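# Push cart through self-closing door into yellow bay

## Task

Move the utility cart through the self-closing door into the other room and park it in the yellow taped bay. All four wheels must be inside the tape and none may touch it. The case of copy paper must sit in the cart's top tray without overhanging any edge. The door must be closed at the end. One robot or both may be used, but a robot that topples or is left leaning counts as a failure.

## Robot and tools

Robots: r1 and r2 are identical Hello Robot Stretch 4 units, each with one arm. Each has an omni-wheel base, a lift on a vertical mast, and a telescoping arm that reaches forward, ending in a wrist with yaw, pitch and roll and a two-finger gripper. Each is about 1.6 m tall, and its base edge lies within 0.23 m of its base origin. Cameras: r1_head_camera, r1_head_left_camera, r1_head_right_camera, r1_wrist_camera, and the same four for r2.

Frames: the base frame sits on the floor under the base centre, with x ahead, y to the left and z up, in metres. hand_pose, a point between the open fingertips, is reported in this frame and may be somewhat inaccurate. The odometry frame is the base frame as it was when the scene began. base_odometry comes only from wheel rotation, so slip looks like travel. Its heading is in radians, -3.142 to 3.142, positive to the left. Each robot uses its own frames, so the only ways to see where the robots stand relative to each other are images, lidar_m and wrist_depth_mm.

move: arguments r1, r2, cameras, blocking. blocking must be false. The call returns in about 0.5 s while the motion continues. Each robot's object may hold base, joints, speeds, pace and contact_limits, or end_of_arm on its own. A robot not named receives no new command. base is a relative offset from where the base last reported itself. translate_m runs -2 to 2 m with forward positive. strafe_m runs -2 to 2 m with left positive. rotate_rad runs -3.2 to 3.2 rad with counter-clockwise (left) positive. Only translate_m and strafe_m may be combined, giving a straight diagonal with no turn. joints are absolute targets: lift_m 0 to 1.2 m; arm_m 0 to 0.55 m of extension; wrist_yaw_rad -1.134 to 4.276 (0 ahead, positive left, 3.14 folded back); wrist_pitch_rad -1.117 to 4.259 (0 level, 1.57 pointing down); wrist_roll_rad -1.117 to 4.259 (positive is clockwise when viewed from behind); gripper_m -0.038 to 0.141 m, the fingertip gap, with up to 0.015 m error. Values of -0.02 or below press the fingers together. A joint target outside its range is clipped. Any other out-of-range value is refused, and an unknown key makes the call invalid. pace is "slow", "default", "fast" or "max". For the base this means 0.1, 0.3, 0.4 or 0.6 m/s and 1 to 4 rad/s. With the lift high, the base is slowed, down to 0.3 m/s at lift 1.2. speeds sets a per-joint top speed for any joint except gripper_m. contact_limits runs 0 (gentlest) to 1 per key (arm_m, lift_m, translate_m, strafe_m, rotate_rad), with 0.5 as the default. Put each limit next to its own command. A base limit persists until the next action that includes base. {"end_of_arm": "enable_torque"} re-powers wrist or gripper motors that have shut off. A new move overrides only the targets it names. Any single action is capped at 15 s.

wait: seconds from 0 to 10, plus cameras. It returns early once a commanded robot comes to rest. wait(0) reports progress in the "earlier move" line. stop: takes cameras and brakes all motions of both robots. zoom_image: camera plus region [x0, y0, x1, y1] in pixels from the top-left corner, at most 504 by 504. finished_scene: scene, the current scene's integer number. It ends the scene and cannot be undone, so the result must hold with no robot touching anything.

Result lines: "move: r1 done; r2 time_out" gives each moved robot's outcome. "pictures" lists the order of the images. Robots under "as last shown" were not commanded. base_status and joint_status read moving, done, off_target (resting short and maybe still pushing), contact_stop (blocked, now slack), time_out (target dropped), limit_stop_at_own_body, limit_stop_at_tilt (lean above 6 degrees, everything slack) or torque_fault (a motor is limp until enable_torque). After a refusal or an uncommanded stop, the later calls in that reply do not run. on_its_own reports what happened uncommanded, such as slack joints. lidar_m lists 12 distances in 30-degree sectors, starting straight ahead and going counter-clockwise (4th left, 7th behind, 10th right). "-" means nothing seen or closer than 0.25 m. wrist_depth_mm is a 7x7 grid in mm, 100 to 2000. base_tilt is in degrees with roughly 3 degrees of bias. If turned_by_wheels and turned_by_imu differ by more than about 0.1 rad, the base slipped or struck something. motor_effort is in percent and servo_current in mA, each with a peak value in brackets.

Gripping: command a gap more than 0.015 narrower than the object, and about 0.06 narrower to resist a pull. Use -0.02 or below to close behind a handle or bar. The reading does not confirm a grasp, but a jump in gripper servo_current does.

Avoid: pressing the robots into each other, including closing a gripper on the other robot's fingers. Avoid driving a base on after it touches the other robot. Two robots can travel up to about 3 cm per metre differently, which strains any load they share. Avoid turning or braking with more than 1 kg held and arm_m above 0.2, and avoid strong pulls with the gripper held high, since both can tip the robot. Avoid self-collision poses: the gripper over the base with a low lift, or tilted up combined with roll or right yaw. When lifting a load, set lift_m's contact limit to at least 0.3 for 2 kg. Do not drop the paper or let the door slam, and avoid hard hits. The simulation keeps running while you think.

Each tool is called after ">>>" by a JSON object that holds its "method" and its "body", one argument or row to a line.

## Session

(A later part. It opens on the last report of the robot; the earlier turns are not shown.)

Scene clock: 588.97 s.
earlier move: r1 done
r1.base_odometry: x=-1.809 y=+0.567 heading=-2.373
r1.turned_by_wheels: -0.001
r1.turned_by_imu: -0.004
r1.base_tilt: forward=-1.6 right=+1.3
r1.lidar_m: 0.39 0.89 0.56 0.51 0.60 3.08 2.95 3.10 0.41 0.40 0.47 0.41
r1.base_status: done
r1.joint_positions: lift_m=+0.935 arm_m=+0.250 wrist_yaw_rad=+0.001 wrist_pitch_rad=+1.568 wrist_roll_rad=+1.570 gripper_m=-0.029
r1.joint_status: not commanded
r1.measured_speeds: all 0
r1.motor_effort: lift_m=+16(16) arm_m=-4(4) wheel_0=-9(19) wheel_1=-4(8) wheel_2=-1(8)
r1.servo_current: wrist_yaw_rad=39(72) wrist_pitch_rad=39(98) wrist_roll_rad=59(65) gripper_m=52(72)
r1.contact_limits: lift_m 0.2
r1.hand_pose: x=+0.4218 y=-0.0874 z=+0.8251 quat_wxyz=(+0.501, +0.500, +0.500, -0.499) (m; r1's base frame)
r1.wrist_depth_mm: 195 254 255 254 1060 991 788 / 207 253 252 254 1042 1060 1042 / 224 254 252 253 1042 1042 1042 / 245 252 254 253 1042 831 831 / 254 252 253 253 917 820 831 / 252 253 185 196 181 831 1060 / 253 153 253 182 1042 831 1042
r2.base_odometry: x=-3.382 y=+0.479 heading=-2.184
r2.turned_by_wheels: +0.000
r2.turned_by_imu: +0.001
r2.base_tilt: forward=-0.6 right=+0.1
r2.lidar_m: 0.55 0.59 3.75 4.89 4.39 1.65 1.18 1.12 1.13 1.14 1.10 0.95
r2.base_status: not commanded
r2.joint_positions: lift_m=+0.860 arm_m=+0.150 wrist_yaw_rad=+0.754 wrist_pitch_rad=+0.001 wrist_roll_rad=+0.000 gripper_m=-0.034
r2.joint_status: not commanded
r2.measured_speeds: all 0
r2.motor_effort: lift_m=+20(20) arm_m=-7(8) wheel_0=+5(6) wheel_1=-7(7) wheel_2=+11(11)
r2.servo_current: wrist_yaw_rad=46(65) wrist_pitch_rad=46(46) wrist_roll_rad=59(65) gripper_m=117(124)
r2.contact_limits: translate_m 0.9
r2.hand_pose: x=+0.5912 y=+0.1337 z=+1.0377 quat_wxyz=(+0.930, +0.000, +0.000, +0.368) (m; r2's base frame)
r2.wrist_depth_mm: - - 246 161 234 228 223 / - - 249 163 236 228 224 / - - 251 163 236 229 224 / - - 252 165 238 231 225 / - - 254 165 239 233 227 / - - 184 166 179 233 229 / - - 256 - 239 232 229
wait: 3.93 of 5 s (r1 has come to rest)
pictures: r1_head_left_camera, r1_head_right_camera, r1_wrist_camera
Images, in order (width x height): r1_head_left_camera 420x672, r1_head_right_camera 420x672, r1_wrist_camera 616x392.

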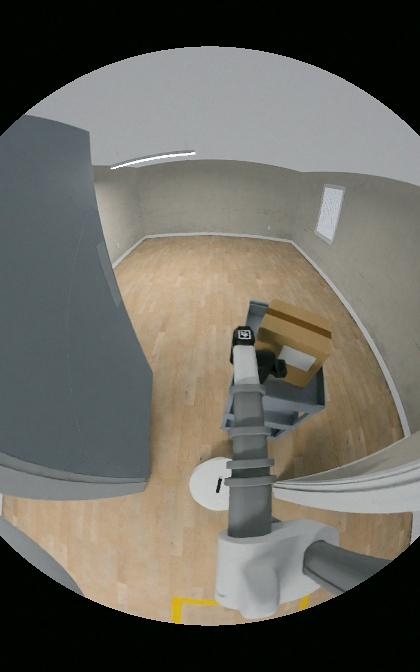

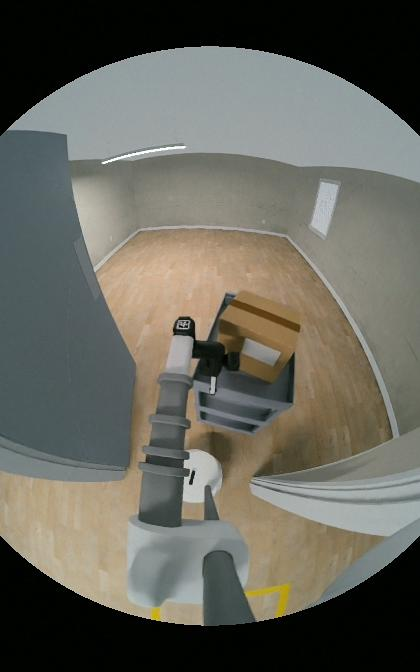

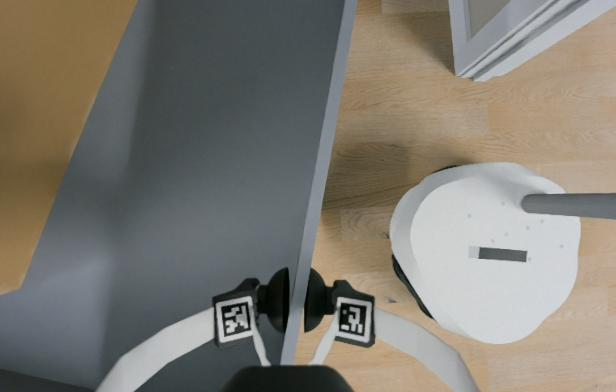

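>>> {"method": "move", "body": {
  "blocking": false,
  "r1": {"base":{"translate_m":-0.26,"strafe_m":0.18},"pace":"slow"},
  "cameras": []
}}

>>> {"method": "wait", "body": {
  "seconds": 5,
  "cameras": ["r1_wrist_camera","r1_head_right_camera","r1_head_left_camera"]
}}

Scene clock: 609.43 s.
move: r1 moving
r1.base_odometry: x=-1.795 y=+0.569 heading=-2.373
r1.turned_by_wheels: -0.001
r1.turned_by_imu: -0.001
r1.base_tilt: forward=-1.6 right=+1.3
r1.lidar_m: 0.41 0.86 0.54 0.50 2.60 3.05 2.97 3.06 0.45 0.42 0.51 0.40
r1.base_status: translate_m moving; strafe_m moving
r1.joint_positions: lift_m=+0.935 arm_m=+0.250 wrist_yaw_rad=+0.001 wrist_pitch_rad=+1.567 wrist_roll_rad=+1.570 gripper_m=-0.029
r1.joint_status: not commanded
r1.measured_speeds: translate_m=-0.043 strafe_m=+0.030 rotate_rad=-0.003 lift_m=+0.000 arm_m=+0.000 wrist_yaw_rad=+0.000 wrist_pitch_rad=-0.019 wrist_roll_rad=+0.000
r1.motor_effort: lift_m=+16(16) arm_m=-4(4) wheel_0=-10(14) wheel_1=+3(3) wheel_2=+4(4)
r1.servo_current: wrist_yaw_rad=46(65) wrist_pitch_rad=39(52) wrist_roll_rad=46(59) gripper_m=65(65)
r1.contact_limits: lift_m 0.2
r1.hand_pose: x=+0.4222 y=-0.0874 z=+0.8251 quat_wxyz=(+0.501, +0.501, +0.499, -0.499) (m; r1's base frame)
r1.wrist_depth_mm: 200 255 254 254 1060 1060 750 / 211 255 254 254 1042 1042 1042 / 233 255 254 254 1060 1042 1042 / 254 255 255 254 1042 831 1025 / 254 254 254 253 991 831 820 / 254 255 183 187 181 820 820 / 253 151 253 184 1025 809 1008
r2: as last shown
r2.turned_by_imu: +0.000
r2.base_tilt: forward=-0.7 right=+0.1
r2.lidar_m: 0.54 0.60 3.78 4.89 4.41 1.63 1.15 1.11 1.17 1.16 1.10 0.94
r2.motor_effort: lift_m=+20(20) arm_m=-7(7) wheel_0=+5(6) wheel_1=-6(7) wheel_2=+11(11)
r2.servo_current: wrist_yaw_rad=52(52) wrist_pitch_rad=46(46) wrist_roll_rad=59(59) gripper_m=117(117)
r2.contact_limits: translate_m 0.9
r2.wrist_depth_mm: - - 246 161 234 227 222 / - - 249 163 235 228 224 / - - 250 164 236 229 225 / - - 251 164 238 232 227 / - - 254 165 239 232 228 / - - 184 166 179 233 229 / - - 255 - 240 232 231
pictures: none
No camera images: "cameras" was empty.

Scene clock: 613.27 s.
earlier move: r1 done
r1.base_odometry: x=-1.497 y=+0.618 heading=-2.373
r1.turned_by_wheels: +0.000
r1.turned_by_imu: -0.002
r1.base_tilt: forward=-1.6 right=+1.3
r1.lidar_m: 0.38 0.52 0.39 0.41 2.32 2.78 2.70 2.83 2.61 0.61 0.48 0.38
r1.base_status: done
r1.joint_positions: lift_m=+0.935 arm_m=+0.250 wrist_yaw_rad=+0.001 wrist_pitch_rad=+1.571 wrist_roll_rad=+1.570 gripper_m=-0.029
r1.joint_status: not commanded
r1.measured_speeds: all 0
r1.motor_effort: lift_m=+16(16) arm_m=-4(4) wheel_0=-9(18) wheel_1=+2(4) wheel_2=-1(6)
r1.servo_current: wrist_yaw_rad=39(72) wrist_pitch_rad=33(52) wrist_roll_rad=46(72) gripper_m=59(72)
r1.contact_limits: lift_m 0.2
r1.hand_pose: x=+0.4210 y=-0.0874 z=+0.8250 quat_wxyz=(+0.500, +0.500, +0.500, -0.500) (m; r1's base frame)
r1.wrist_depth_mm: 224 252 253 254 1060 1042 1060 / 236 253 254 256 1025 1060 1042 / 251 252 254 254 1042 1042 1060 / 251 252 252 255 1042 842 831 / 251 253 253 254 878 831 842 / - - 180 198 183 854 1042 / 1025 1025 1025 182 1042 132 1060
r2.base_odometry: x=-3.382 y=+0.479 heading=-2.184
r2.turned_by_wheels: +0.000
r2.turned_by_imu: +0.001
r2.base_tilt: forward=-0.7 right=+0.1
r2.lidar_m: 0.54 0.57 3.75 4.86 4.40 1.64 1.18 1.12 1.17 1.16 1.06 0.95
r2.base_status: not commanded
r2.joint_positions: lift_m=+0.860 arm_m=+0.150 wrist_yaw_rad=+0.754 wrist_pitch_rad=+0.001 wrist_roll_rad=+0.000 gripper_m=-0.034
r2.joint_status: not commanded
r2.measured_speeds: all 0
r2.motor_effort: lift_m=+20(20) arm_m=-7(8) wheel_0=+5(6) wheel_1=-7(7) wheel_2=+11(11)
r2.servo_current: wrist_yaw_rad=39(65) wrist_pitch_rad=39(52) wrist_roll_rad=39(65) gripper_m=124(124)
r2.contact_limits: translate_m 0.9
r2.hand_pose: x=+0.5912 y=+0.1337 z=+1.0377 quat_wxyz=(+0.930, +0.000, +0.000, +0.368) (m; r2's base frame)
r2.wrist_depth_mm: - - 247 161 234 229 222 / - - 248 163 235 228 224 / - - 250 163 236 229 224 / - - 251 165 236 230 226 / - - 254 165 238 231 227 / - - 184 166 179 233 229 / - - 256 - 240 232 230
wait: 3.83 of 5 s (r1 has come to rest)
pictures: r1_head_left_camera, r1_head_right_camera, r1_wrist_camera
Images, in order (width x height): r1_head_left_camera 420x672, r1_head_right_camera 420x672, r1_wrist_camera 616x392.

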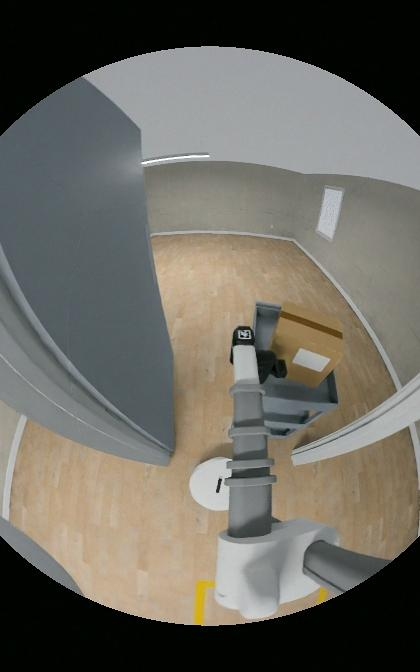

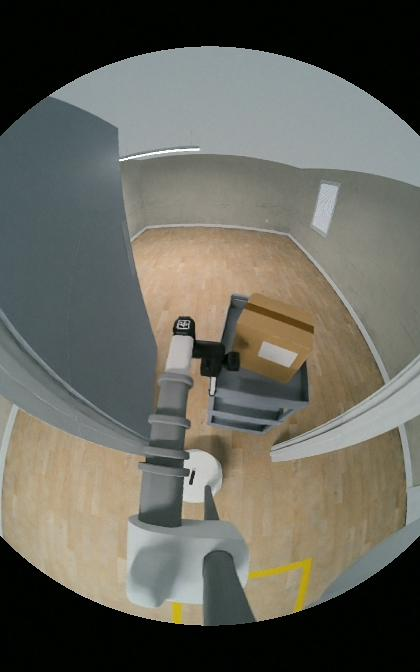

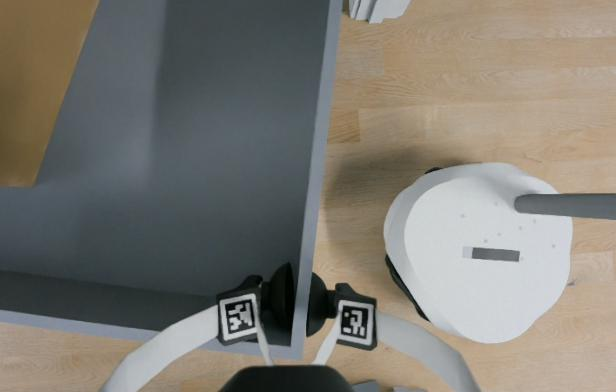

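>>> {"method": "move", "body": {
  "blocking": false,
  "r1": {"base":{"translate_m":-0.04,"strafe_m":0.14},"pace":"slow"},
  "cameras": []
}}

>>> {"method": "wait", "body": {
  "seconds": 4,
  "cameras": ["r1_wrist_camera","r1_head_right_camera"]
}}

Scene clock: 627.63 s.
move: r1 moving
r1.base_odometry: x=-1.486 y=+0.612 heading=-2.374
r1.turned_by_wheels: -0.001
r1.turned_by_imu: -0.002
r1.base_tilt: forward=-1.6 right=+1.3
r1.lidar_m: 0.41 0.48 0.38 0.37 2.34 2.80 2.69 2.83 2.62 0.61 0.51 0.42
r1.base_status: translate_m moving; strafe_m moving
r1.joint_positions: lift_m=+0.935 arm_m=+0.250 wrist_yaw_rad=+0.001 wrist_pitch_rad=+1.571 wrist_roll_rad=+1.570 gripper_m=-0.029
r1.joint_status: not commanded
r1.measured_speeds: translate_m=-0.014 strafe_m=+0.048 rotate_rad=+0.001 lift_m=+0.000 arm_m=+0.000 wrist_yaw_rad=+0.000 wrist_pitch_rad=+0.000 wrist_roll_rad=+0.000
r1.motor_effort: lift_m=+16(16) arm_m=-4(4) wheel_0=-17(17) wheel_1=+4(4) wheel_2=-3(5)
r1.servo_current: wrist_yaw_rad=52(59) wrist_pitch_rad=39(46) wrist_roll_rad=39(65) gripper_m=65(65)
r1.contact_limits: lift_m 0.2
r1.hand_pose: x=+0.4210 y=-0.0874 z=+0.8250 quat_wxyz=(+0.500, +0.500, +0.500, -0.500) (m; r1's base frame)
r1.wrist_depth_mm: 227 254 255 255 1042 1042 1060 / 238 254 255 255 1042 1078 1060 / 253 254 254 255 1042 1042 1042 / 252 253 255 255 1042 831 842 / 254 253 253 254 891 831 831 / - - 180 196 182 842 1042 / 1025 153 1042 184 178 831 1042
r2: as last shown
r2.turned_by_imu: +0.000
r2.lidar_m: 0.54 0.60 3.75 4.91 4.44 1.61 1.16 1.10 1.16 1.17 1.09 0.96
r2.motor_effort: lift_m=+20(20) arm_m=-7(7) wheel_0=+6(6) wheel_1=-6(7) wheel_2=+11(11)
r2.servo_current: wrist_yaw_rad=46(59) wrist_pitch_rad=39(46) wrist_roll_rad=46(52) gripper_m=117(124)
r2.contact_limits: translate_m 0.9
r2.wrist_depth_mm: - - 246 161 234 228 222 / - - 248 163 235 229 224 / - - 250 163 236 230 224 / - - 251 164 238 231 227 / - - 253 165 239 232 227 / - - 185 167 179 234 230 / - - 257 - 241 232 229
pictures: none
No camera images: "cameras" was empty.

Scene clock: 629.83 s.
earlier move: r1 done
r1.base_odometry: x=-1.371 y=+0.546 heading=-2.374
r1.turned_by_wheels: +0.000
r1.turned_by_imu: +0.000
r1.base_tilt: forward=-1.6 right=+1.3
r1.lidar_m: 0.40 0.33 0.29 0.58 2.20 2.74 2.65 2.77 2.70 0.75 0.43 0.39
r1.base_status: done
r1.joint_positions: lift_m=+0.935 arm_m=+0.250 wrist_yaw_rad=-0.001 wrist_pitch_rad=+1.572 wrist_roll_rad=+1.572 gripper_m=-0.029
r1.joint_status: not commanded
r1.measured_speeds: all 0
r1.motor_effort: lift_m=+16(16) arm_m=+4(4) wheel_0=-9(17) wheel_1=+2(6) wheel_2=-3(5)
r1.servo_current: wrist_yaw_rad=46(72) wrist_pitch_rad=46(52) wrist_roll_rad=33(72) gripper_m=65(72)
r1.contact_limits: lift_m 0.2
r1.hand_pose: x=+0.4203 y=-0.0874 z=+0.8251 quat_wxyz=(+0.499, +0.500, +0.500, -0.501) (m; r1's base frame)
r1.wrist_depth_mm: 198 254 253 255 257 1042 1042 / 219 253 253 255 1060 1060 1042 / 251 252 254 254 1042 1042 1042 / 251 252 252 254 891 831 1078 / - 253 255 254 854 831 842 / 1008 1025 179 196 842 831 1025 / 1008 151 - 127 175 136 1042
r2.base_odometry: x=-3.382 y=+0.479 heading=-2.184
r2.turned_by_wheels: +0.000
r2.turned_by_imu: +0.000
r2.base_tilt: forward=-0.6 right=+0.1
r2.lidar_m: 0.56 0.59 3.78 4.89 4.41 1.65 1.15 1.13 1.16 1.14 1.11 0.94
r2.base_status: not commanded
r2.joint_positions: lift_m=+0.860 arm_m=+0.150 wrist_yaw_rad=+0.754 wrist_pitch_rad=+0.001 wrist_roll_rad=+0.000 gripper_m=-0.034
r2.joint_status: not commanded
r2.measured_speeds: all 0
r2.motor_effort: lift_m=+20(20) arm_m=-7(8) wheel_0=+5(6) wheel_1=-7(7) wheel_2=+11(11)
r2.servo_current: wrist_yaw_rad=46(65) wrist_pitch_rad=46(46) wrist_roll_rad=46(59) gripper_m=117(124)
r2.contact_limits: translate_m 0.9
r2.hand_pose: x=+0.5912 y=+0.1337 z=+1.0377 quat_wxyz=(+0.930, +0.000, +0.000, +0.368) (m; r2's base frame)
r2.wrist_depth_mm: - - 248 161 235 229 221 / - - 249 163 235 228 224 / - - 249 163 236 229 225 / - - 251 165 237 230 226 / - - 253 165 240 232 228 / - - 184 166 179 232 229 / - - 256 - 239 232 229
wait: 2.20 of 4 s (r1 has come to rest)
pictures: r1_head_right_camera, r1_wrist_camera
Images, in order (width x height): r1_head_right_camera 420x672, r1_wrist_camera 616x392.

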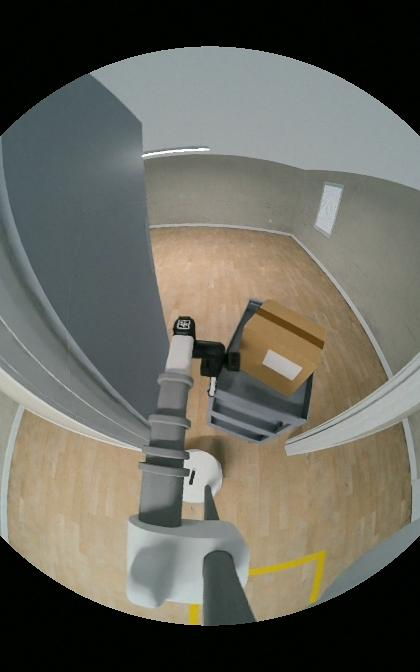

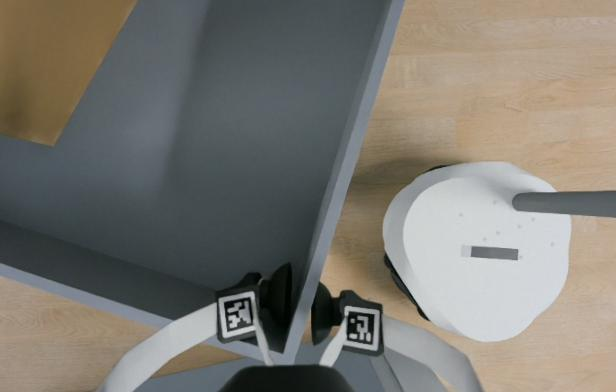

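>>> {"method": "move", "body": {
  "blocking": false,
  "r1": {"base":{"translate_m":-0.3},"pace":"slow","contact_limits":{"translate_m":0.3}},
  "cameras": []
}}

>>> {"method": "wait", "body": {
  "seconds": 5,
  "cameras": ["r1_wrist_camera","r1_head_right_camera","r1_head_left_camera"]
}}

Scene clock: 638.37 s.
move: r1 moving
r1.base_odometry: x=-1.362 y=+0.554 heading=-2.375
r1.turned_by_wheels: -0.001
r1.turned_by_imu: -0.001
r1.base_tilt: forward=-1.6 right=+1.3
r1.lidar_m: 0.40 0.34 0.27 0.62 2.21 2.76 2.65 2.81 2.73 0.74 0.44 0.38
r1.base_status: translate_m moving
r1.joint_positions: lift_m=+0.935 arm_m=+0.250 wrist_yaw_rad=-0.001 wrist_pitch_rad=+1.570 wrist_roll_rad=+1.572 gripper_m=-0.029
r1.joint_status: not commanded
r1.measured_speeds: translate_m=-0.048 strafe_m=+0.000 rotate_rad=+0.002 lift_m=+0.000 arm_m=+0.000 wrist_yaw_rad=+0.000 wrist_pitch_rad=-0.026 wrist_roll_rad=+0.000
r1.motor_effort: lift_m=+16(16) arm_m=+4(4) wheel_0=-11(11) wheel_1=-7(7) wheel_2=+3(3)
r1.servo_current: wrist_yaw_rad=52(59) wrist_pitch_rad=46(52) wrist_roll_rad=65(65) gripper_m=65(72)
r1.contact_limits: lift_m 0.2; translate_m 0.3
r1.hand_pose: x=+0.4209 y=-0.0874 z=+0.8250 quat_wxyz=(+0.500, +0.501, +0.499, -0.500) (m; r1's base frame)
r1.wrist_depth_mm: 202 252 252 254 254 1060 1042 / 228 253 253 253 1042 1042 1042 / 254 254 254 252 1042 1042 1042 / 253 255 253 253 1042 842 809 / - 253 253 254 917 842 831 / 1025 1042 183 198 831 831 1025 / 1042 155 - 163 158 - 1042
r2: as last shown
r2.base_tilt: forward=-0.7 right=+0.0
r2.lidar_m: 0.55 0.59 3.76 4.89 4.43 1.63 1.18 1.11 1.17 1.15 1.10 0.95
r2.motor_effort: lift_m=+20(20) arm_m=-7(8) wheel_0=+6(6) wheel_1=-6(7) wheel_2=+11(11)
r2.servo_current: wrist_yaw_rad=52(59) wrist_pitch_rad=39(46) wrist_roll_rad=52(59) gripper_m=117(124)
r2.contact_limits: translate_m 0.9
r2.wrist_depth_mm: - - 248 161 234 228 223 / - - 249 163 235 228 224 / - - 251 163 236 230 224 / - - 251 165 237 231 226 / - - 253 165 239 232 228 / - - 183 166 179 232 229 / - - 255 - 240 232 229
pictures: none
No camera images: "cameras" was empty.

Scene clock: 642.13 s.
earlier move: r1 done
r1.base_odometry: x=-1.155 y=+0.754 heading=-2.374
r1.turned_by_wheels: +0.001
r1.turned_by_imu: +0.002
r1.base_tilt: forward=-1.6 right=+1.3
r1.lidar_m: 0.41 0.48 0.58 1.70 2.19 2.45 2.33 2.48 2.73 1.71 0.55 0.40
r1.base_status: done
r1.joint_positions: lift_m=+0.935 arm_m=+0.250 wrist_yaw_rad=+0.000 wrist_pitch_rad=+1.565 wrist_roll_rad=+1.572 gripper_m=-0.029
r1.joint_status: not commanded
r1.measured_speeds: all 0
r1.motor_effort: lift_m=+16(16) arm_m=-4(4) wheel_0=-1(13) wheel_1=-3(8) wheel_2=+6(10)
r1.servo_current: wrist_yaw_rad=46(78) wrist_pitch_rad=46(72) wrist_roll_rad=46(65) gripper_m=65(72)
r1.contact_limits: lift_m 0.2; translate_m 0.3
r1.hand_pose: x=+0.4227 y=-0.0874 z=+0.8251 quat_wxyz=(+0.501, +0.502, +0.498, -0.499) (m; r1's base frame)
r1.wrist_depth_mm: 227 252 252 252 1042 1025 1060 / 237 253 253 252 1078 1025 1042 / 253 253 253 252 1025 1042 1008 / 253 254 252 252 1042 831 831 / 254 253 253 252 1008 820 820 / 254 254 189 196 842 831 831 / - 137 174 183 177 820 1042
r2.base_odometry: x=-3.382 y=+0.479 heading=-2.184
r2.turned_by_wheels: +0.000
r2.turned_by_imu: +0.001
r2.base_tilt: forward=-0.6 right=+0.0
r2.lidar_m: 0.55 0.58 3.76 4.87 4.42 1.62 1.18 1.11 1.19 1.16 1.09 0.97
r2.base_status: not commanded
r2.joint_positions: lift_m=+0.860 arm_m=+0.150 wrist_yaw_rad=+0.754 wrist_pitch_rad=+0.001 wrist_roll_rad=+0.000 gripper_m=-0.034
r2.joint_status: not commanded
r2.measured_speeds: all 0
r2.motor_effort: lift_m=+20(20) arm_m=-7(8) wheel_0=+5(6) wheel_1=-7(7) wheel_2=+11(11)
r2.servo_current: wrist_yaw_rad=52(59) wrist_pitch_rad=39(46) wrist_roll_rad=33(65) gripper_m=117(124)
r2.contact_limits: translate_m 0.9
r2.hand_pose: x=+0.5912 y=+0.1337 z=+1.0377 quat_wxyz=(+0.930, +0.000, +0.000, +0.368) (m; r2's base frame)
r2.wrist_depth_mm: - - 248 161 234 228 223 / - - 250 163 235 227 224 / - - 251 163 236 230 225 / - - 251 164 237 231 225 / - - 253 166 239 232 227 / - - 183 166 180 232 229 / - - 256 - 240 232 229
wait: 3.77 of 5 s (r1 has come to rest)
pictures: r1_head_left_camera, r1_head_right_camera, r1_wrist_camera
Images, in order (width x height): r1_head_left_camera 420x672, r1_head_right_camera 420x672, r1_wrist_camera 616x392.

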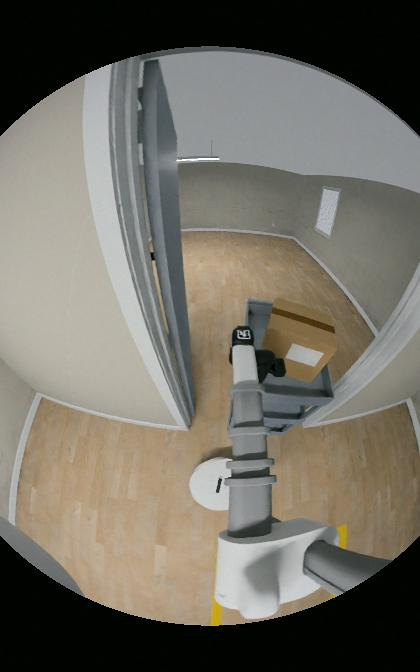

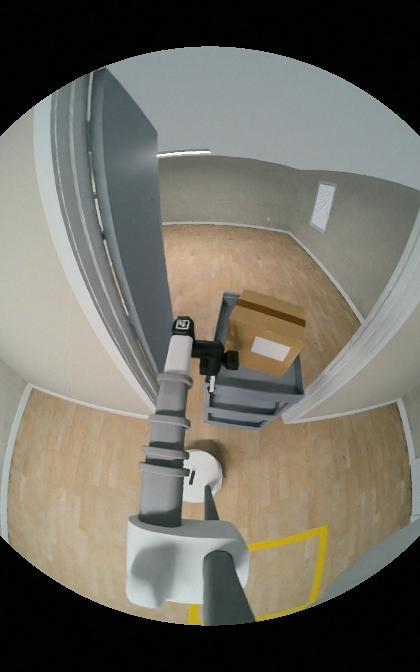

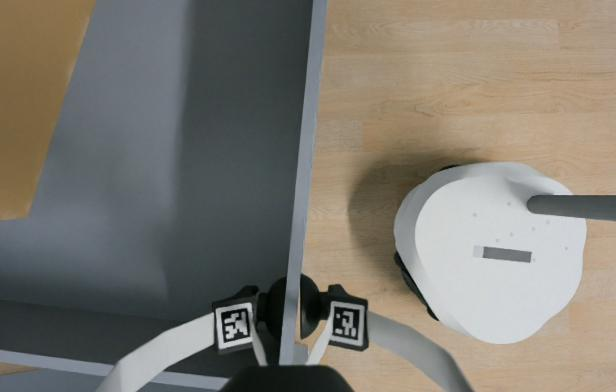

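>>> {"method": "move", "body": {
  "blocking": false,
  "r1": {"base":{"translate_m":-0.6},"pace":"slow","contact_limits":{"translate_m":0.3}},
  "cameras": []
}}

>>> {"method": "wait", "body": {
  "seconds": 8,
  "cameras": ["r1_wrist_camera","r1_head_right_camera","r1_head_left_camera"]
}}

Scene clock: 647.23 s.
move: r1 moving
r1.base_odometry: x=-1.146 y=+0.762 heading=-2.374
r1.turned_by_wheels: +0.000
r1.turned_by_imu: +0.000
r1.base_tilt: forward=-1.6 right=+1.3
r1.lidar_m: 0.42 0.50 0.63 1.77 2.16 2.44 2.33 2.47 2.72 1.76 0.54 0.42
r1.base_status: translate_m moving
r1.joint_positions: lift_m=+0.935 arm_m=+0.250 wrist_yaw_rad=+0.000 wrist_pitch_rad=+1.564 wrist_roll_rad=+1.572 gripper_m=-0.029
r1.joint_status: not commanded
r1.measured_speeds: translate_m=-0.049 strafe_m=+0.000 rotate_rad=+0.001 lift_m=+0.000 arm_m=+0.000 wrist_yaw_rad=+0.000 wrist_pitch_rad=-0.010 wrist_roll_rad=+0.000
r1.motor_effort: lift_m=+16(16) arm_m=-4(4) wheel_0=-3(5) wheel_1=-5(7) wheel_2=+10(10)
r1.servo_current: wrist_yaw_rad=46(65) wrist_pitch_rad=46(52) wrist_roll_rad=39(59) gripper_m=59(72)
r1.contact_limits: lift_m 0.2; translate_m 0.3
r1.hand_pose: x=+0.4230 y=-0.0874 z=+0.8251 quat_wxyz=(+0.501, +0.502, +0.498, -0.499) (m; r1's base frame)
r1.wrist_depth_mm: 229 254 253 251 1042 1060 1042 / 241 253 253 253 1042 1042 1025 / 254 253 254 253 1008 1042 1025 / 254 254 253 253 1042 820 820 / 255 254 254 253 1042 820 820 / 255 255 205 190 831 820 831 / - 142 175 183 163 820 1042
r2: as last shown
r2.turned_by_imu: +0.000
r2.base_tilt: forward=-0.6 right=+0.1
r2.lidar_m: 0.52 0.58 3.76 4.86 4.43 1.62 1.18 1.12 1.16 1.15 1.09 0.96
r2.motor_effort: lift_m=+20(20) arm_m=-7(8) wheel_0=+5(6) wheel_1=-6(7) wheel_2=+11(11)
r2.servo_current: wrist_yaw_rad=46(59) wrist_pitch_rad=33(46) wrist_roll_rad=46(52) gripper_m=124(130)
r2.contact_limits: translate_m 0.9
r2.wrist_depth_mm: - - 247 161 234 228 221 / - - 250 163 235 227 224 / - - 249 164 236 230 224 / - - 251 164 236 232 226 / - - 253 165 238 232 227 / - - 184 166 179 233 229 / - - 256 - 240 232 230
pictures: none
No camera images: "cameras" was empty.

Scene clock: 654.00 s.
earlier move: r1 done
r1.base_odometry: x=-0.724 y=+1.170 heading=-2.374
r1.turned_by_wheels: -0.001
r1.turned_by_imu: +0.000
r1.base_tilt: forward=-1.5 right=+1.3
r1.lidar_m: 0.40 1.05 1.46 2.10 2.21 1.82 1.74 1.85 2.54 2.60 1.46 0.45
r1.base_status: done
r1.joint_positions: lift_m=+0.935 arm_m=+0.250 wrist_yaw_rad=+0.000 wrist_pitch_rad=+1.564 wrist_roll_rad=+1.570 gripper_m=-0.029
r1.joint_status: not commanded
r1.measured_speeds: all 0
r1.motor_effort: lift_m=+16(16) arm_m=-4(4) wheel_0=-5(8) wheel_1=-3(8) wheel_2=+5(11)
r1.servo_current: wrist_yaw_rad=72(72) wrist_pitch_rad=46(59) wrist_roll_rad=39(78) gripper_m=65(72)
r1.contact_limits: lift_m 0.2; translate_m 0.3
r1.hand_pose: x=+0.4230 y=-0.0874 z=+0.8251 quat_wxyz=(+0.502, +0.502, +0.498, -0.498) (m; r1's base frame)
r1.wrist_depth_mm: 253 253 1042 1025 1060 1042 1025 / 254 254 240 1042 1025 1042 1025 / 253 254 254 1060 1025 1042 1042 / 254 253 252 1042 1060 831 1042 / 254 253 252 1042 1008 831 809 / 253 254 203 193 179 820 831 / 255 153 177 182 1042 831 1025
r2.base_odometry: x=-3.382 y=+0.479 heading=-2.184
r2.turned_by_wheels: +0.000
r2.turned_by_imu: +0.001
r2.base_tilt: forward=-0.7 right=+0.0
r2.lidar_m: 0.54 0.60 3.76 4.88 4.41 1.65 1.18 1.10 1.20 1.15 1.10 0.96
r2.base_status: not commanded
r2.joint_positions: lift_m=+0.860 arm_m=+0.150 wrist_yaw_rad=+0.754 wrist_pitch_rad=+0.001 wrist_roll_rad=+0.000 gripper_m=-0.034
r2.joint_status: not commanded
r2.measured_speeds: all 0
r2.motor_effort: lift_m=+20(20) arm_m=-7(8) wheel_0=+6(6) wheel_1=-6(7) wheel_2=+11(11)
r2.servo_current: wrist_yaw_rad=46(65) wrist_pitch_rad=39(46) wrist_roll_rad=52(59) gripper_m=117(130)
r2.contact_limits: translate_m 0.9
r2.hand_pose: x=+0.5912 y=+0.1337 z=+1.0377 quat_wxyz=(+0.930, +0.000, +0.000, +0.368) (m; r2's base frame)
r2.wrist_depth_mm: - - 246 161 235 228 223 / - - 249 163 236 229 224 / - - 250 163 236 229 224 / - - 251 165 238 231 226 / - - 253 165 239 232 227 / - - 184 166 180 234 229 / - - 256 - 240 231 229
wait: 6.77 of 8 s (r1 has come to rest)
pictures: r1_head_left_camera, r1_head_right_camera, r1_wrist_camera
Images, in order (width x height): r1_head_left_camera 420x672, r1_head_right_camera 420x672, r1_wrist_camera 616x392.

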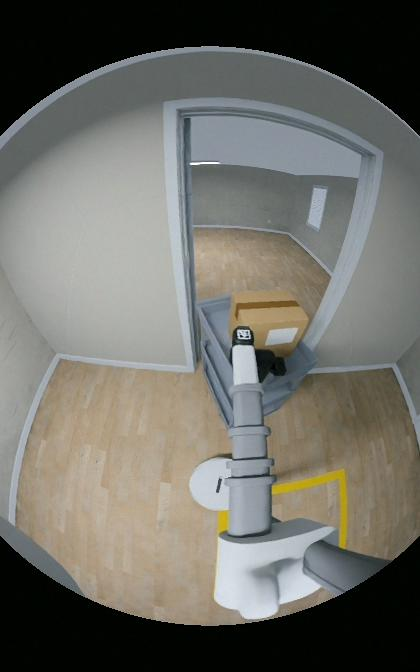

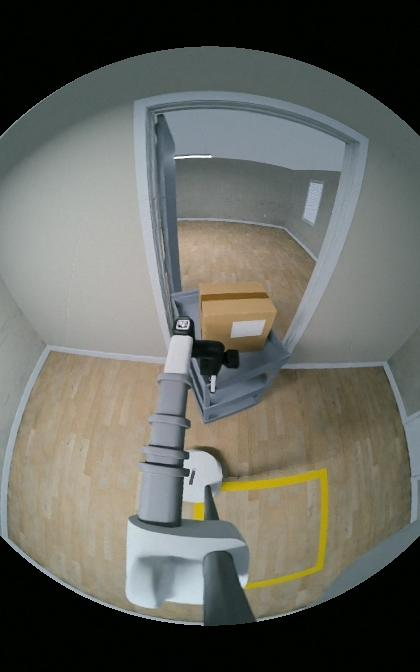

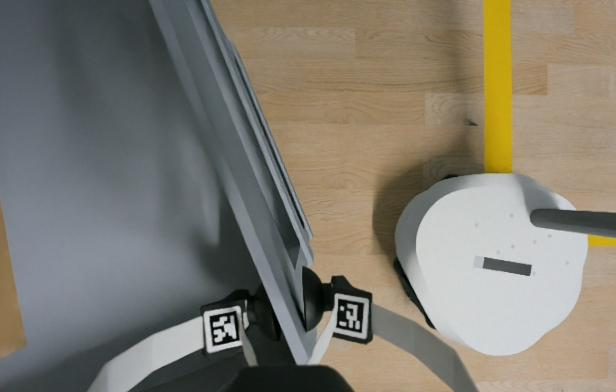

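>>> {"method": "move", "body": {
  "blocking": false,
  "r1": {"base":{"translate_m":-0.45,"strafe_m":-0.13},"pace":"slow","contact_limits":{"translate_m":0.3}},
  "cameras": []
}}

>>> {"method": "wait", "body": {
  "seconds": 7,
  "cameras": ["r1_wrist_camera","r1_head_right_camera","r1_head_left_camera"]
}}

Scene clock: 669.23 s.
move: r1 moving
r1.base_odometry: x=-0.717 y=+1.182 heading=-2.374
r1.turned_by_wheels: +0.000
r1.turned_by_imu: +0.000
r1.base_tilt: forward=-1.6 right=+1.2
r1.lidar_m: 0.40 1.05 1.46 2.11 2.19 1.80 1.74 1.81 2.52 2.61 1.49 0.45
r1.base_status: translate_m moving; strafe_m moving
r1.joint_positions: lift_m=+0.935 arm_m=+0.250 wrist_yaw_rad=+0.002 wrist_pitch_rad=+1.562 wrist_roll_rad=+1.570 gripper_m=-0.029
r1.joint_status: not commanded
r1.measured_speeds: translate_m=-0.048 strafe_m=-0.014 rotate_rad=+0.003 lift_m=+0.000 arm_m=+0.000 wrist_yaw_rad=+0.002 wrist_pitch_rad=-0.005 wrist_roll_rad=+0.000
r1.motor_effort: lift_m=+16(16) arm_m=-4(4) wheel_0=-2(7) wheel_1=-5(7) wheel_2=+11(11)
r1.servo_current: wrist_yaw_rad=46(72) wrist_pitch_rad=52(52) wrist_roll_rad=46(65) gripper_m=65(65)
r1.contact_limits: lift_m 0.2; translate_m 0.3
r1.hand_pose: x=+0.4235 y=-0.0874 z=+0.8251 quat_wxyz=(+0.503, +0.502, +0.498, -0.497) (m; r1's base frame)
r1.wrist_depth_mm: 254 253 1060 1042 1025 1042 1025 / 255 254 235 1042 1042 1008 1042 / 256 253 238 1042 1025 1025 1025 / 255 253 254 1060 1025 820 1008 / 255 254 253 1025 1042 820 820 / 255 255 199 193 179 820 831 / 256 150 179 183 176 831 1042
r2: as last shown
r2.turned_by_imu: +0.000
r2.base_tilt: forward=-0.7 right=+0.1
r2.lidar_m: 0.55 0.57 3.78 4.90 4.40 1.60 1.18 1.12 1.17 1.15 1.08 0.93
r2.motor_effort: lift_m=+20(20) arm_m=-7(7) wheel_0=+5(6) wheel_1=-7(7) wheel_2=+11(11)
r2.servo_current: wrist_yaw_rad=59(59) wrist_pitch_rad=46(52) wrist_roll_rad=33(52) gripper_m=117(124)
r2.contact_limits: translate_m 0.9
r2.wrist_depth_mm: - - 247 161 234 228 223 / - - 249 163 236 228 223 / - - 250 164 236 229 224 / - - 252 165 236 231 225 / - - 254 165 240 231 227 / - - 184 166 179 234 229 / - - 256 - 241 232 229
pictures: none
No camera images: "cameras" was empty.

Scene clock: 674.67 s.
earlier move: r1 done
r1.base_odometry: x=-0.491 y=+1.576 heading=-2.374
r1.turned_by_wheels: +0.000
r1.turned_by_imu: +0.002
r1.base_tilt: forward=-1.6 right=+1.3
r1.lidar_m: 0.39 0.55 2.12 2.23 1.85 1.36 1.30 1.36 1.93 2.47 2.09 0.55
r1.base_status: done
r1.joint_positions: lift_m=+0.935 arm_m=+0.250 wrist_yaw_rad=+0.002 wrist_pitch_rad=+1.566 wrist_roll_rad=+1.569 gripper_m=-0.029
r1.joint_status: not commanded
r1.measured_speeds: all 0
r1.motor_effort: lift_m=+16(16) arm_m=-4(4) wheel_0=+1(7) wheel_1=-1(7) wheel_2=+6(12)
r1.servo_current: wrist_yaw_rad=39(72) wrist_pitch_rad=46(65) wrist_roll_rad=39(72) gripper_m=59(72)
r1.contact_limits: lift_m 0.2; translate_m 0.3
r1.hand_pose: x=+0.4226 y=-0.0874 z=+0.8251 quat_wxyz=(+0.502, +0.500, +0.500, -0.498) (m; r1's base frame)
r1.wrist_depth_mm: 1025 1025 1025 1060 1025 1025 1025 / 504 1042 1042 1042 1025 1060 1060 / 212 574 1042 1042 1042 1042 1060 / 252 213 - 1042 1042 831 1060 / 253 252 213 508 854 831 820 / 252 252 200 204 178 820 820 / 252 164 192 182 1042 144 1042
r2.base_odometry: x=-3.382 y=+0.479 heading=-2.184
r2.turned_by_wheels: +0.000
r2.turned_by_imu: +0.001
r2.base_tilt: forward=-0.7 right=+0.1
r2.lidar_m: 0.54 0.58 3.77 4.87 4.39 1.63 1.16 1.12 1.19 1.16 1.09 0.97
r2.base_status: not commanded
r2.joint_positions: lift_m=+0.860 arm_m=+0.150 wrist_yaw_rad=+0.754 wrist_pitch_rad=+0.001 wrist_roll_rad=+0.000 gripper_m=-0.034
r2.joint_status: not commanded
r2.measured_speeds: all 0
r2.motor_effort: lift_m=+20(20) arm_m=-7(8) wheel_0=+5(6) wheel_1=-6(7) wheel_2=+11(11)
r2.servo_current: wrist_yaw_rad=52(65) wrist_pitch_rad=33(52) wrist_roll_rad=59(59) gripper_m=124(130)
r2.contact_limits: translate_m 0.9
r2.hand_pose: x=+0.5912 y=+0.1337 z=+1.0377 quat_wxyz=(+0.930, +0.000, +0.000, +0.368) (m; r2's base frame)
r2.wrist_depth_mm: - - 247 161 234 228 223 / - - 248 163 235 229 224 / - - 250 163 236 229 225 / - - 251 165 237 230 227 / - - 254 166 240 232 227 / - - 183 166 179 232 229 / - - 256 - 240 232 229
wait: 5.43 of 7 s (r1 has come to rest)
pictures: r1_head_left_camera, r1_head_right_camera, r1_wrist_camera
Images, in order (width x height): r1_head_left_camera 420x672, r1_head_right_camera 420x672, r1_wrist_camera 616x392.

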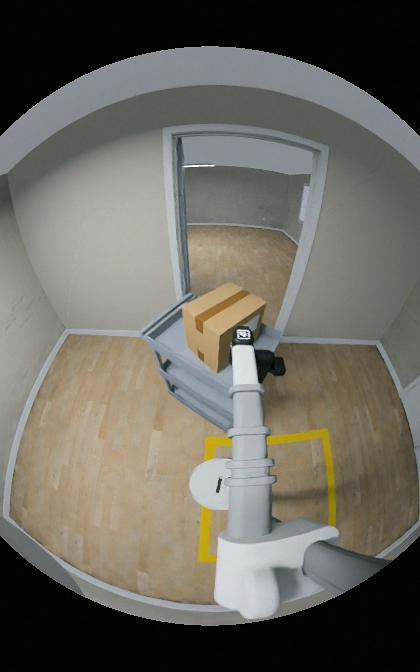

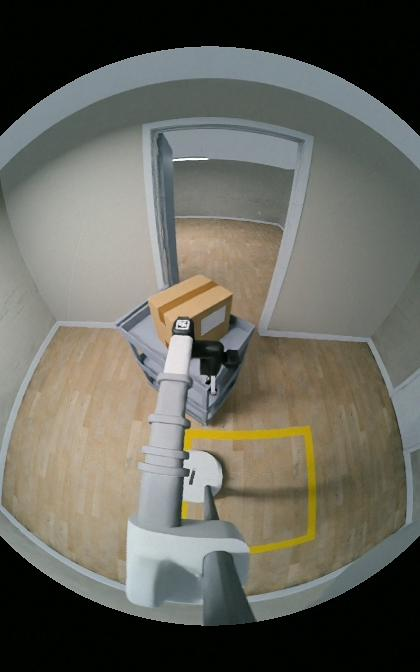

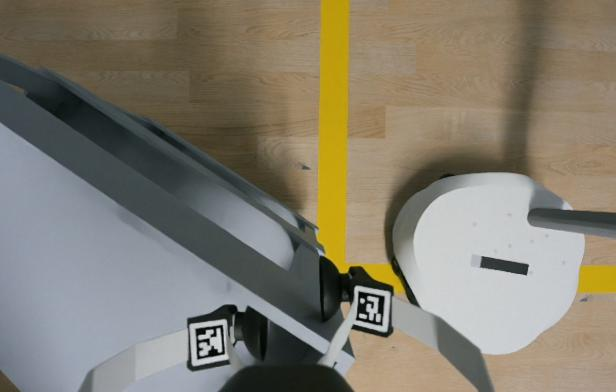

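>>> {"method": "move", "body": {
  "blocking": false,
  "r1": {"base":{"translate_m":-0.6,"strafe_m":-0.27},"pace":"slow","contact_limits":{"translate_m":0.3}},
  "cameras": []
}}

>>> {"method": "wait", "body": {
  "seconds": 9,
  "cameras": ["r1_wrist_camera","r1_head_right_camera","r1_head_left_camera"]
}}

Scene clock: 689.43 s.
move: r1 moving
r1.base_odometry: x=-0.486 y=+1.589 heading=-2.372
r1.turned_by_wheels: +0.001
r1.turned_by_imu: +0.001
r1.base_tilt: forward=-1.6 right=+1.2
r1.lidar_m: 0.38 0.54 2.12 2.25 1.86 1.35 1.28 1.34 1.90 2.45 2.10 0.56
r1.base_status: translate_m moving; strafe_m moving
r1.joint_positions: lift_m=+0.935 arm_m=+0.250 wrist_yaw_rad=+0.003 wrist_pitch_rad=+1.563 wrist_roll_rad=+1.568 gripper_m=-0.029
r1.joint_status: not commanded
r1.measured_speeds: translate_m=-0.048 strafe_m=-0.023 rotate_rad=+0.003 lift_m=+0.000 arm_m=+0.000 wrist_yaw_rad=+0.006 wrist_pitch_rad=-0.017 wrist_roll_rad=-0.001
r1.motor_effort: lift_m=+16(16) arm_m=-4(4) wheel_0=+4(4) wheel_1=-5(7) wheel_2=+14(14)
r1.servo_current: wrist_yaw_rad=52(52) wrist_pitch_rad=46(52) wrist_roll_rad=39(59) gripper_m=59(65)
r1.contact_limits: lift_m 0.2; translate_m 0.3
r1.hand_pose: x=+0.4235 y=-0.0874 z=+0.8251 quat_wxyz=(+0.503, +0.501, +0.499, -0.497) (m; r1's base frame)
r1.wrist_depth_mm: 1060 1060 1042 1042 1025 1042 1042 / 508 1042 1060 1025 1025 1025 1025 / 218 564 1025 1042 1060 1025 1025 / 254 213 - 1042 1042 820 1025 / 254 254 221 504 976 842 831 / 256 255 201 205 178 831 820 / 254 156 179 185 1025 136 1042
r2: as last shown
r2.turned_by_imu: +0.000
r2.base_tilt: forward=-0.7 right=+0.0
r2.lidar_m: 0.52 0.59 3.74 4.88 4.43 1.66 1.18 1.12 1.15 1.16 1.10 0.95
r2.motor_effort: lift_m=+20(20) arm_m=-7(7) wheel_0=+5(6) wheel_1=-7(7) wheel_2=+11(11)
r2.servo_current: wrist_yaw_rad=52(65) wrist_pitch_rad=39(39) wrist_roll_rad=46(59) gripper_m=124(124)
r2.contact_limits: translate_m 0.9
r2.wrist_depth_mm: - - 247 161 234 228 222 / - - 248 163 235 227 224 / - - 250 163 236 229 224 / - - 250 165 238 230 225 / - - 254 166 239 232 227 / - - 183 166 180 233 229 / - - 256 - 239 231 230
pictures: none
No camera images: "cameras" was empty.

Scene clock: 696.70 s.
earlier move: r1 done
r1.base_odometry: x=-0.247 y=+2.187 heading=-2.372
r1.turned_by_wheels: +0.001
r1.turned_by_imu: +0.006
r1.base_tilt: forward=-1.6 right=+1.3
r1.lidar_m: 0.34 0.36 0.49 2.51 1.01 0.73 0.70 0.74 1.07 2.20 2.30 2.14
r1.base_status: done
r1.joint_positions: lift_m=+0.935 arm_m=+0.250 wrist_yaw_rad=+0.005 wrist_pitch_rad=+1.568 wrist_roll_rad=+1.561 gripper_m=-0.029
r1.joint_status: not commanded
r1.measured_speeds: all 0
r1.motor_effort: lift_m=+16(16) arm_m=-3(4) wheel_0=+9(11) wheel_1=+3(7) wheel_2=+11(18)
r1.servo_current: wrist_yaw_rad=52(72) wrist_pitch_rad=46(59) wrist_roll_rad=59(78) gripper_m=59(72)
r1.contact_limits: lift_m 0.2; translate_m 0.3
r1.hand_pose: x=+0.4222 y=-0.0874 z=+0.8251 quat_wxyz=(+0.504, +0.497, +0.503, -0.496) (m; r1's base frame)
r1.wrist_depth_mm: 1025 1042 1025 1042 1025 1042 1042 / 1025 1042 1025 1042 1042 1008 1060 / 1025 1060 1060 1060 1042 1042 1042 / 1060 1042 1042 1042 1042 820 1042 / 1025 - - 206 854 831 831 / 223 201 202 201 175 831 842 / 255 255 179 254 - 138 1025
r2.base_odometry: x=-3.382 y=+0.479 heading=-2.184
r2.turned_by_wheels: +0.000
r2.turned_by_imu: +0.001
r2.base_tilt: forward=-0.7 right=+0.0
r2.lidar_m: 0.56 0.56 3.75 4.89 4.41 1.63 1.18 1.11 1.17 1.15 1.09 0.96
r2.base_status: not commanded
r2.joint_positions: lift_m=+0.860 arm_m=+0.150 wrist_yaw_rad=+0.754 wrist_pitch_rad=+0.001 wrist_roll_rad=+0.000 gripper_m=-0.034
r2.joint_status: not commanded
r2.measured_speeds: all 0
r2.motor_effort: lift_m=+20(20) arm_m=-8(8) wheel_0=+5(6) wheel_1=-6(7) wheel_2=+11(11)
r2.servo_current: wrist_yaw_rad=46(65) wrist_pitch_rad=39(52) wrist_roll_rad=52(65) gripper_m=117(130)
r2.contact_limits: translate_m 0.9
r2.hand_pose: x=+0.5912 y=+0.1337 z=+1.0377 quat_wxyz=(+0.930, +0.000, +0.000, +0.368) (m; r2's base frame)
r2.wrist_depth_mm: - - 247 161 234 227 222 / - - 249 163 236 228 223 / - - 250 163 237 229 224 / - - 251 164 237 230 225 / - - 253 165 239 233 228 / - - 184 166 180 233 229 / - - 256 - 240 232 230
wait: 7.27 of 9 s (r1 has come to rest)
pictures: r1_head_left_camera, r1_head_right_camera, r1_wrist_camera
Images, in order (width x height): r1_head_left_camera 420x672, r1_head_right_camera 420x672, r1_wrist_camera 616x392.

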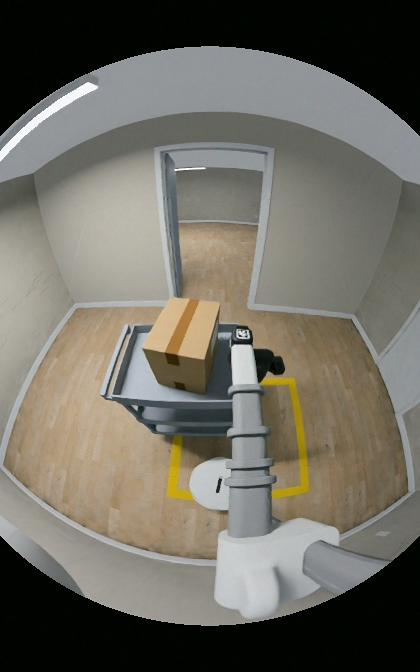

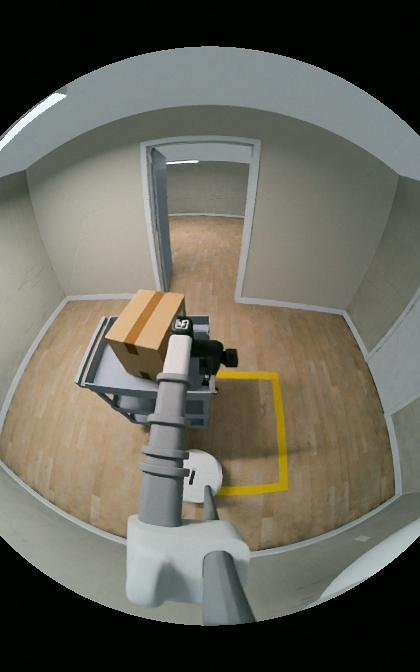

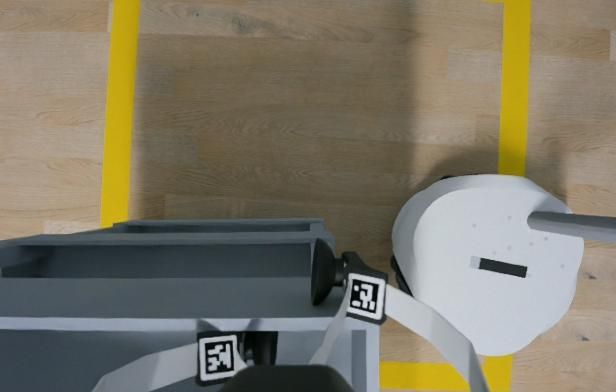

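>>> {"method": "move", "body": {
  "blocking": false,
  "r1": {"base":{"translate_m":-0.2,"strafe_m":-0.46},"pace":"slow","contact_limits":{"translate_m":0.3}},
  "cameras": []
}}

>>> {"method": "wait", "body": {
  "seconds": 8,
  "cameras": ["r1_wrist_camera","r1_head_right_camera","r1_head_left_camera"]
}}

Scene clock: 704.67 s.
move: r1 moving
r1.base_odometry: x=-0.251 y=+2.199 heading=-2.369
r1.turned_by_wheels: +0.003
r1.turned_by_imu: +0.003
r1.base_tilt: forward=-1.6 right=+1.2
r1.lidar_m: 0.34 0.36 0.51 2.52 1.02 0.76 0.71 0.75 1.08 2.19 2.27 2.13
r1.base_status: translate_m moving; strafe_m moving
r1.joint_positions: lift_m=+0.935 arm_m=+0.250 wrist_yaw_rad=+0.006 wrist_pitch_rad=+1.568 wrist_roll_rad=+1.561 gripper_m=-0.029
r1.joint_status: not commanded
r1.measured_speeds: translate_m=-0.020 strafe_m=-0.046 rotate_rad=+0.001 lift_m=+0.000 arm_m=+0.000 wrist_yaw_rad=+0.004 wrist_pitch_rad=+0.000 wrist_roll_rad=+0.000
r1.motor_effort: lift_m=+16(16) arm_m=-4(4) wheel_0=+24(24) wheel_1=-1(3) wheel_2=+16(16)
r1.servo_current: wrist_yaw_rad=46(72) wrist_pitch_rad=39(46) wrist_roll_rad=72(72) gripper_m=52(65)
r1.contact_limits: lift_m 0.2; translate_m 0.3
r1.hand_pose: x=+0.4222 y=-0.0874 z=+0.8251 quat_wxyz=(+0.505, +0.497, +0.503, -0.495) (m; r1's base frame)
r1.wrist_depth_mm: 1025 1025 1042 1042 1025 1025 1025 / 1025 1042 1042 1025 1060 1042 1042 / 1042 1042 1025 1042 1060 1025 1025 / 1060 1042 1042 1060 1042 820 1025 / 1078 - - 202 854 820 831 / 202 203 203 195 177 831 831 / 255 254 180 254 - 137 1042
r2: as last shown
r2.turned_by_imu: +0.000
r2.base_tilt: forward=-0.6 right=+0.1
r2.lidar_m: 0.52 0.59 3.77 4.90 4.42 1.61 1.16 1.10 1.18 1.14 1.08 1.00
r2.motor_effort: lift_m=+20(20) arm_m=-7(7) wheel_0=+5(5) wheel_1=-6(7) wheel_2=+11(11)
r2.servo_current: wrist_yaw_rad=52(59) wrist_pitch_rad=39(46) wrist_roll_rad=52(65) gripper_m=117(117)
r2.contact_limits: translate_m 0.9
r2.wrist_depth_mm: - - 247 161 234 227 222 / - - 249 163 235 228 223 / - - 250 163 236 229 224 / - - 251 165 237 231 226 / - - 253 165 239 233 227 / - - 183 166 179 233 229 / - - 255 - 239 232 230
pictures: none
No camera images: "cameras" was empty.

Scene clock: 710.47 s.
earlier move: r1 done
r1.base_odometry: x=-0.425 y=+2.656 heading=-2.370
r1.turned_by_wheels: -0.001
r1.turned_by_imu: +0.005
r1.base_tilt: forward=-1.6 right=+1.3
r1.lidar_m: 0.29 0.30 0.34 1.96 0.75 0.53 0.52 0.56 0.81 1.73 1.82 2.33
r1.base_status: done
r1.joint_positions: lift_m=+0.935 arm_m=+0.250 wrist_yaw_rad=+0.008 wrist_pitch_rad=+1.580 wrist_roll_rad=+1.555 gripper_m=-0.029
r1.joint_status: not commanded
r1.measured_speeds: all 0
r1.motor_effort: lift_m=+13(16) arm_m=+4(4) wheel_0=+15(24) wheel_1=+4(6) wheel_2=+5(16)
r1.servo_current: wrist_yaw_rad=65(91) wrist_pitch_rad=59(65) wrist_roll_rad=85(111) gripper_m=52(65)
r1.contact_limits: lift_m 0.2; translate_m 0.3
r1.hand_pose: x=+0.4190 y=-0.0874 z=+0.8253 quat_wxyz=(+0.504, +0.492, +0.508, -0.496) (m; r1's base frame)
r1.wrist_depth_mm: 1008 1042 1025 1042 1060 1060 1042 / 1025 1025 1042 1042 1060 1042 1060 / 1025 1025 1025 1042 1060 1078 1060 / 1025 1008 1025 1042 1042 842 1060 / 1042 1042 1042 206 842 842 866 / 508 246 228 205 172 854 1060 / 211 193 180 186 - 854 1060
r2.base_odometry: x=-3.382 y=+0.479 heading=-2.184
r2.turned_by_wheels: +0.000
r2.turned_by_imu: +0.001
r2.base_tilt: forward=-0.7 right=+0.0
r2.lidar_m: 0.55 0.59 3.79 4.88 4.41 1.63 1.17 1.13 1.18 1.17 1.09 0.98
r2.base_status: not commanded
r2.joint_positions: lift_m=+0.860 arm_m=+0.150 wrist_yaw_rad=+0.754 wrist_pitch_rad=+0.001 wrist_roll_rad=+0.000 gripper_m=-0.034
r2.joint_status: not commanded
r2.measured_speeds: all 0
r2.motor_effort: lift_m=+20(20) arm_m=-7(8) wheel_0=+6(6) wheel_1=-6(7) wheel_2=+11(11)
r2.servo_current: wrist_yaw_rad=46(65) wrist_pitch_rad=39(46) wrist_roll_rad=52(65) gripper_m=111(130)
r2.contact_limits: translate_m 0.9
r2.hand_pose: x=+0.5912 y=+0.1337 z=+1.0377 quat_wxyz=(+0.930, +0.000, +0.000, +0.368) (m; r2's base frame)
r2.wrist_depth_mm: - - 247 161 234 227 223 / - - 249 163 235 229 224 / - - 250 163 236 229 224 / - - 252 165 237 231 226 / - - 252 165 239 232 227 / - - 184 167 179 233 229 / - - 256 - 239 231 230
wait: 5.80 of 8 s (r1 has come to rest)
pictures: r1_head_left_camera, r1_head_right_camera, r1_wrist_camera
Images, in order (width x height): r1_head_left_camera 420x672, r1_head_right_camera 420x672, r1_wrist_camera 616x392.

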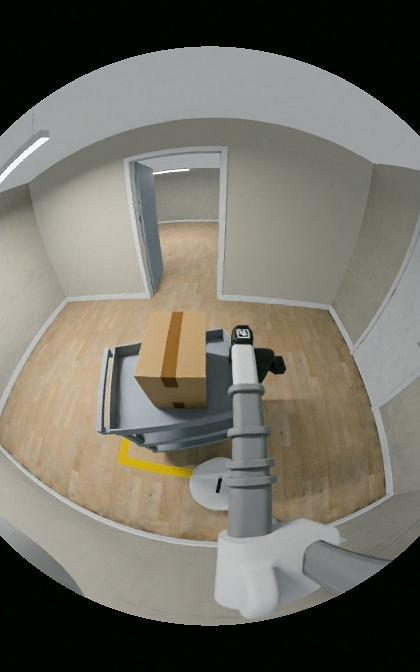

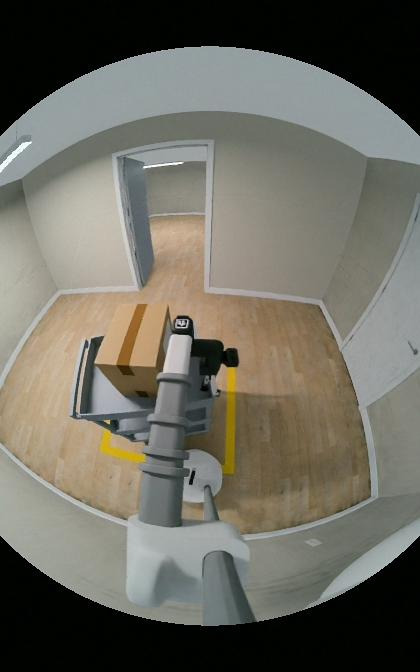

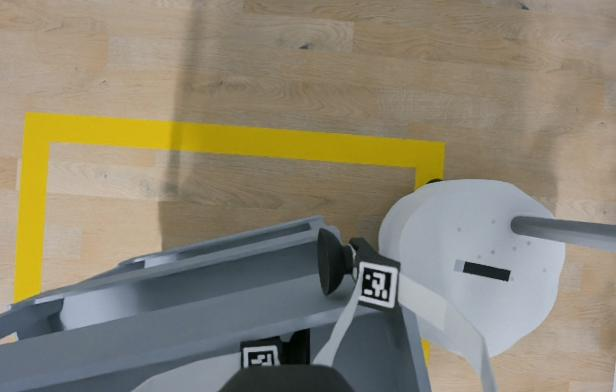

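>>> {"method": "zoom_image", "body": {
  "camera": "r1_head_left_camera",
  "region": [70, 320, 270, 500]
}}

>>> {"method": "zoom_image", "body": {
  "camera": "r1_head_right_camera",
  "region": [60, 320, 260, 500]
}}

Scaled by 2.520 from the camera's 420x672 image, which has a finer 600x960 frame.

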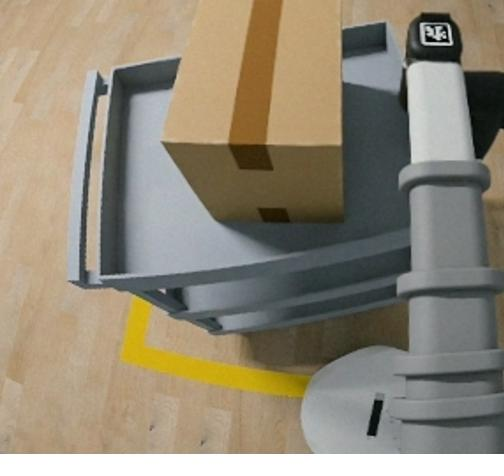

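Scaled by 2.520 from the camera's 420x672 image, which has a finer 600x960 frame.

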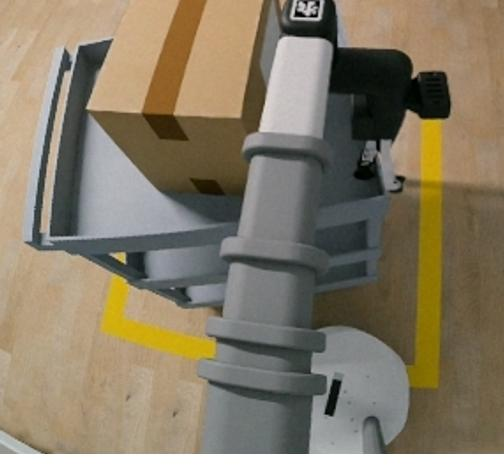

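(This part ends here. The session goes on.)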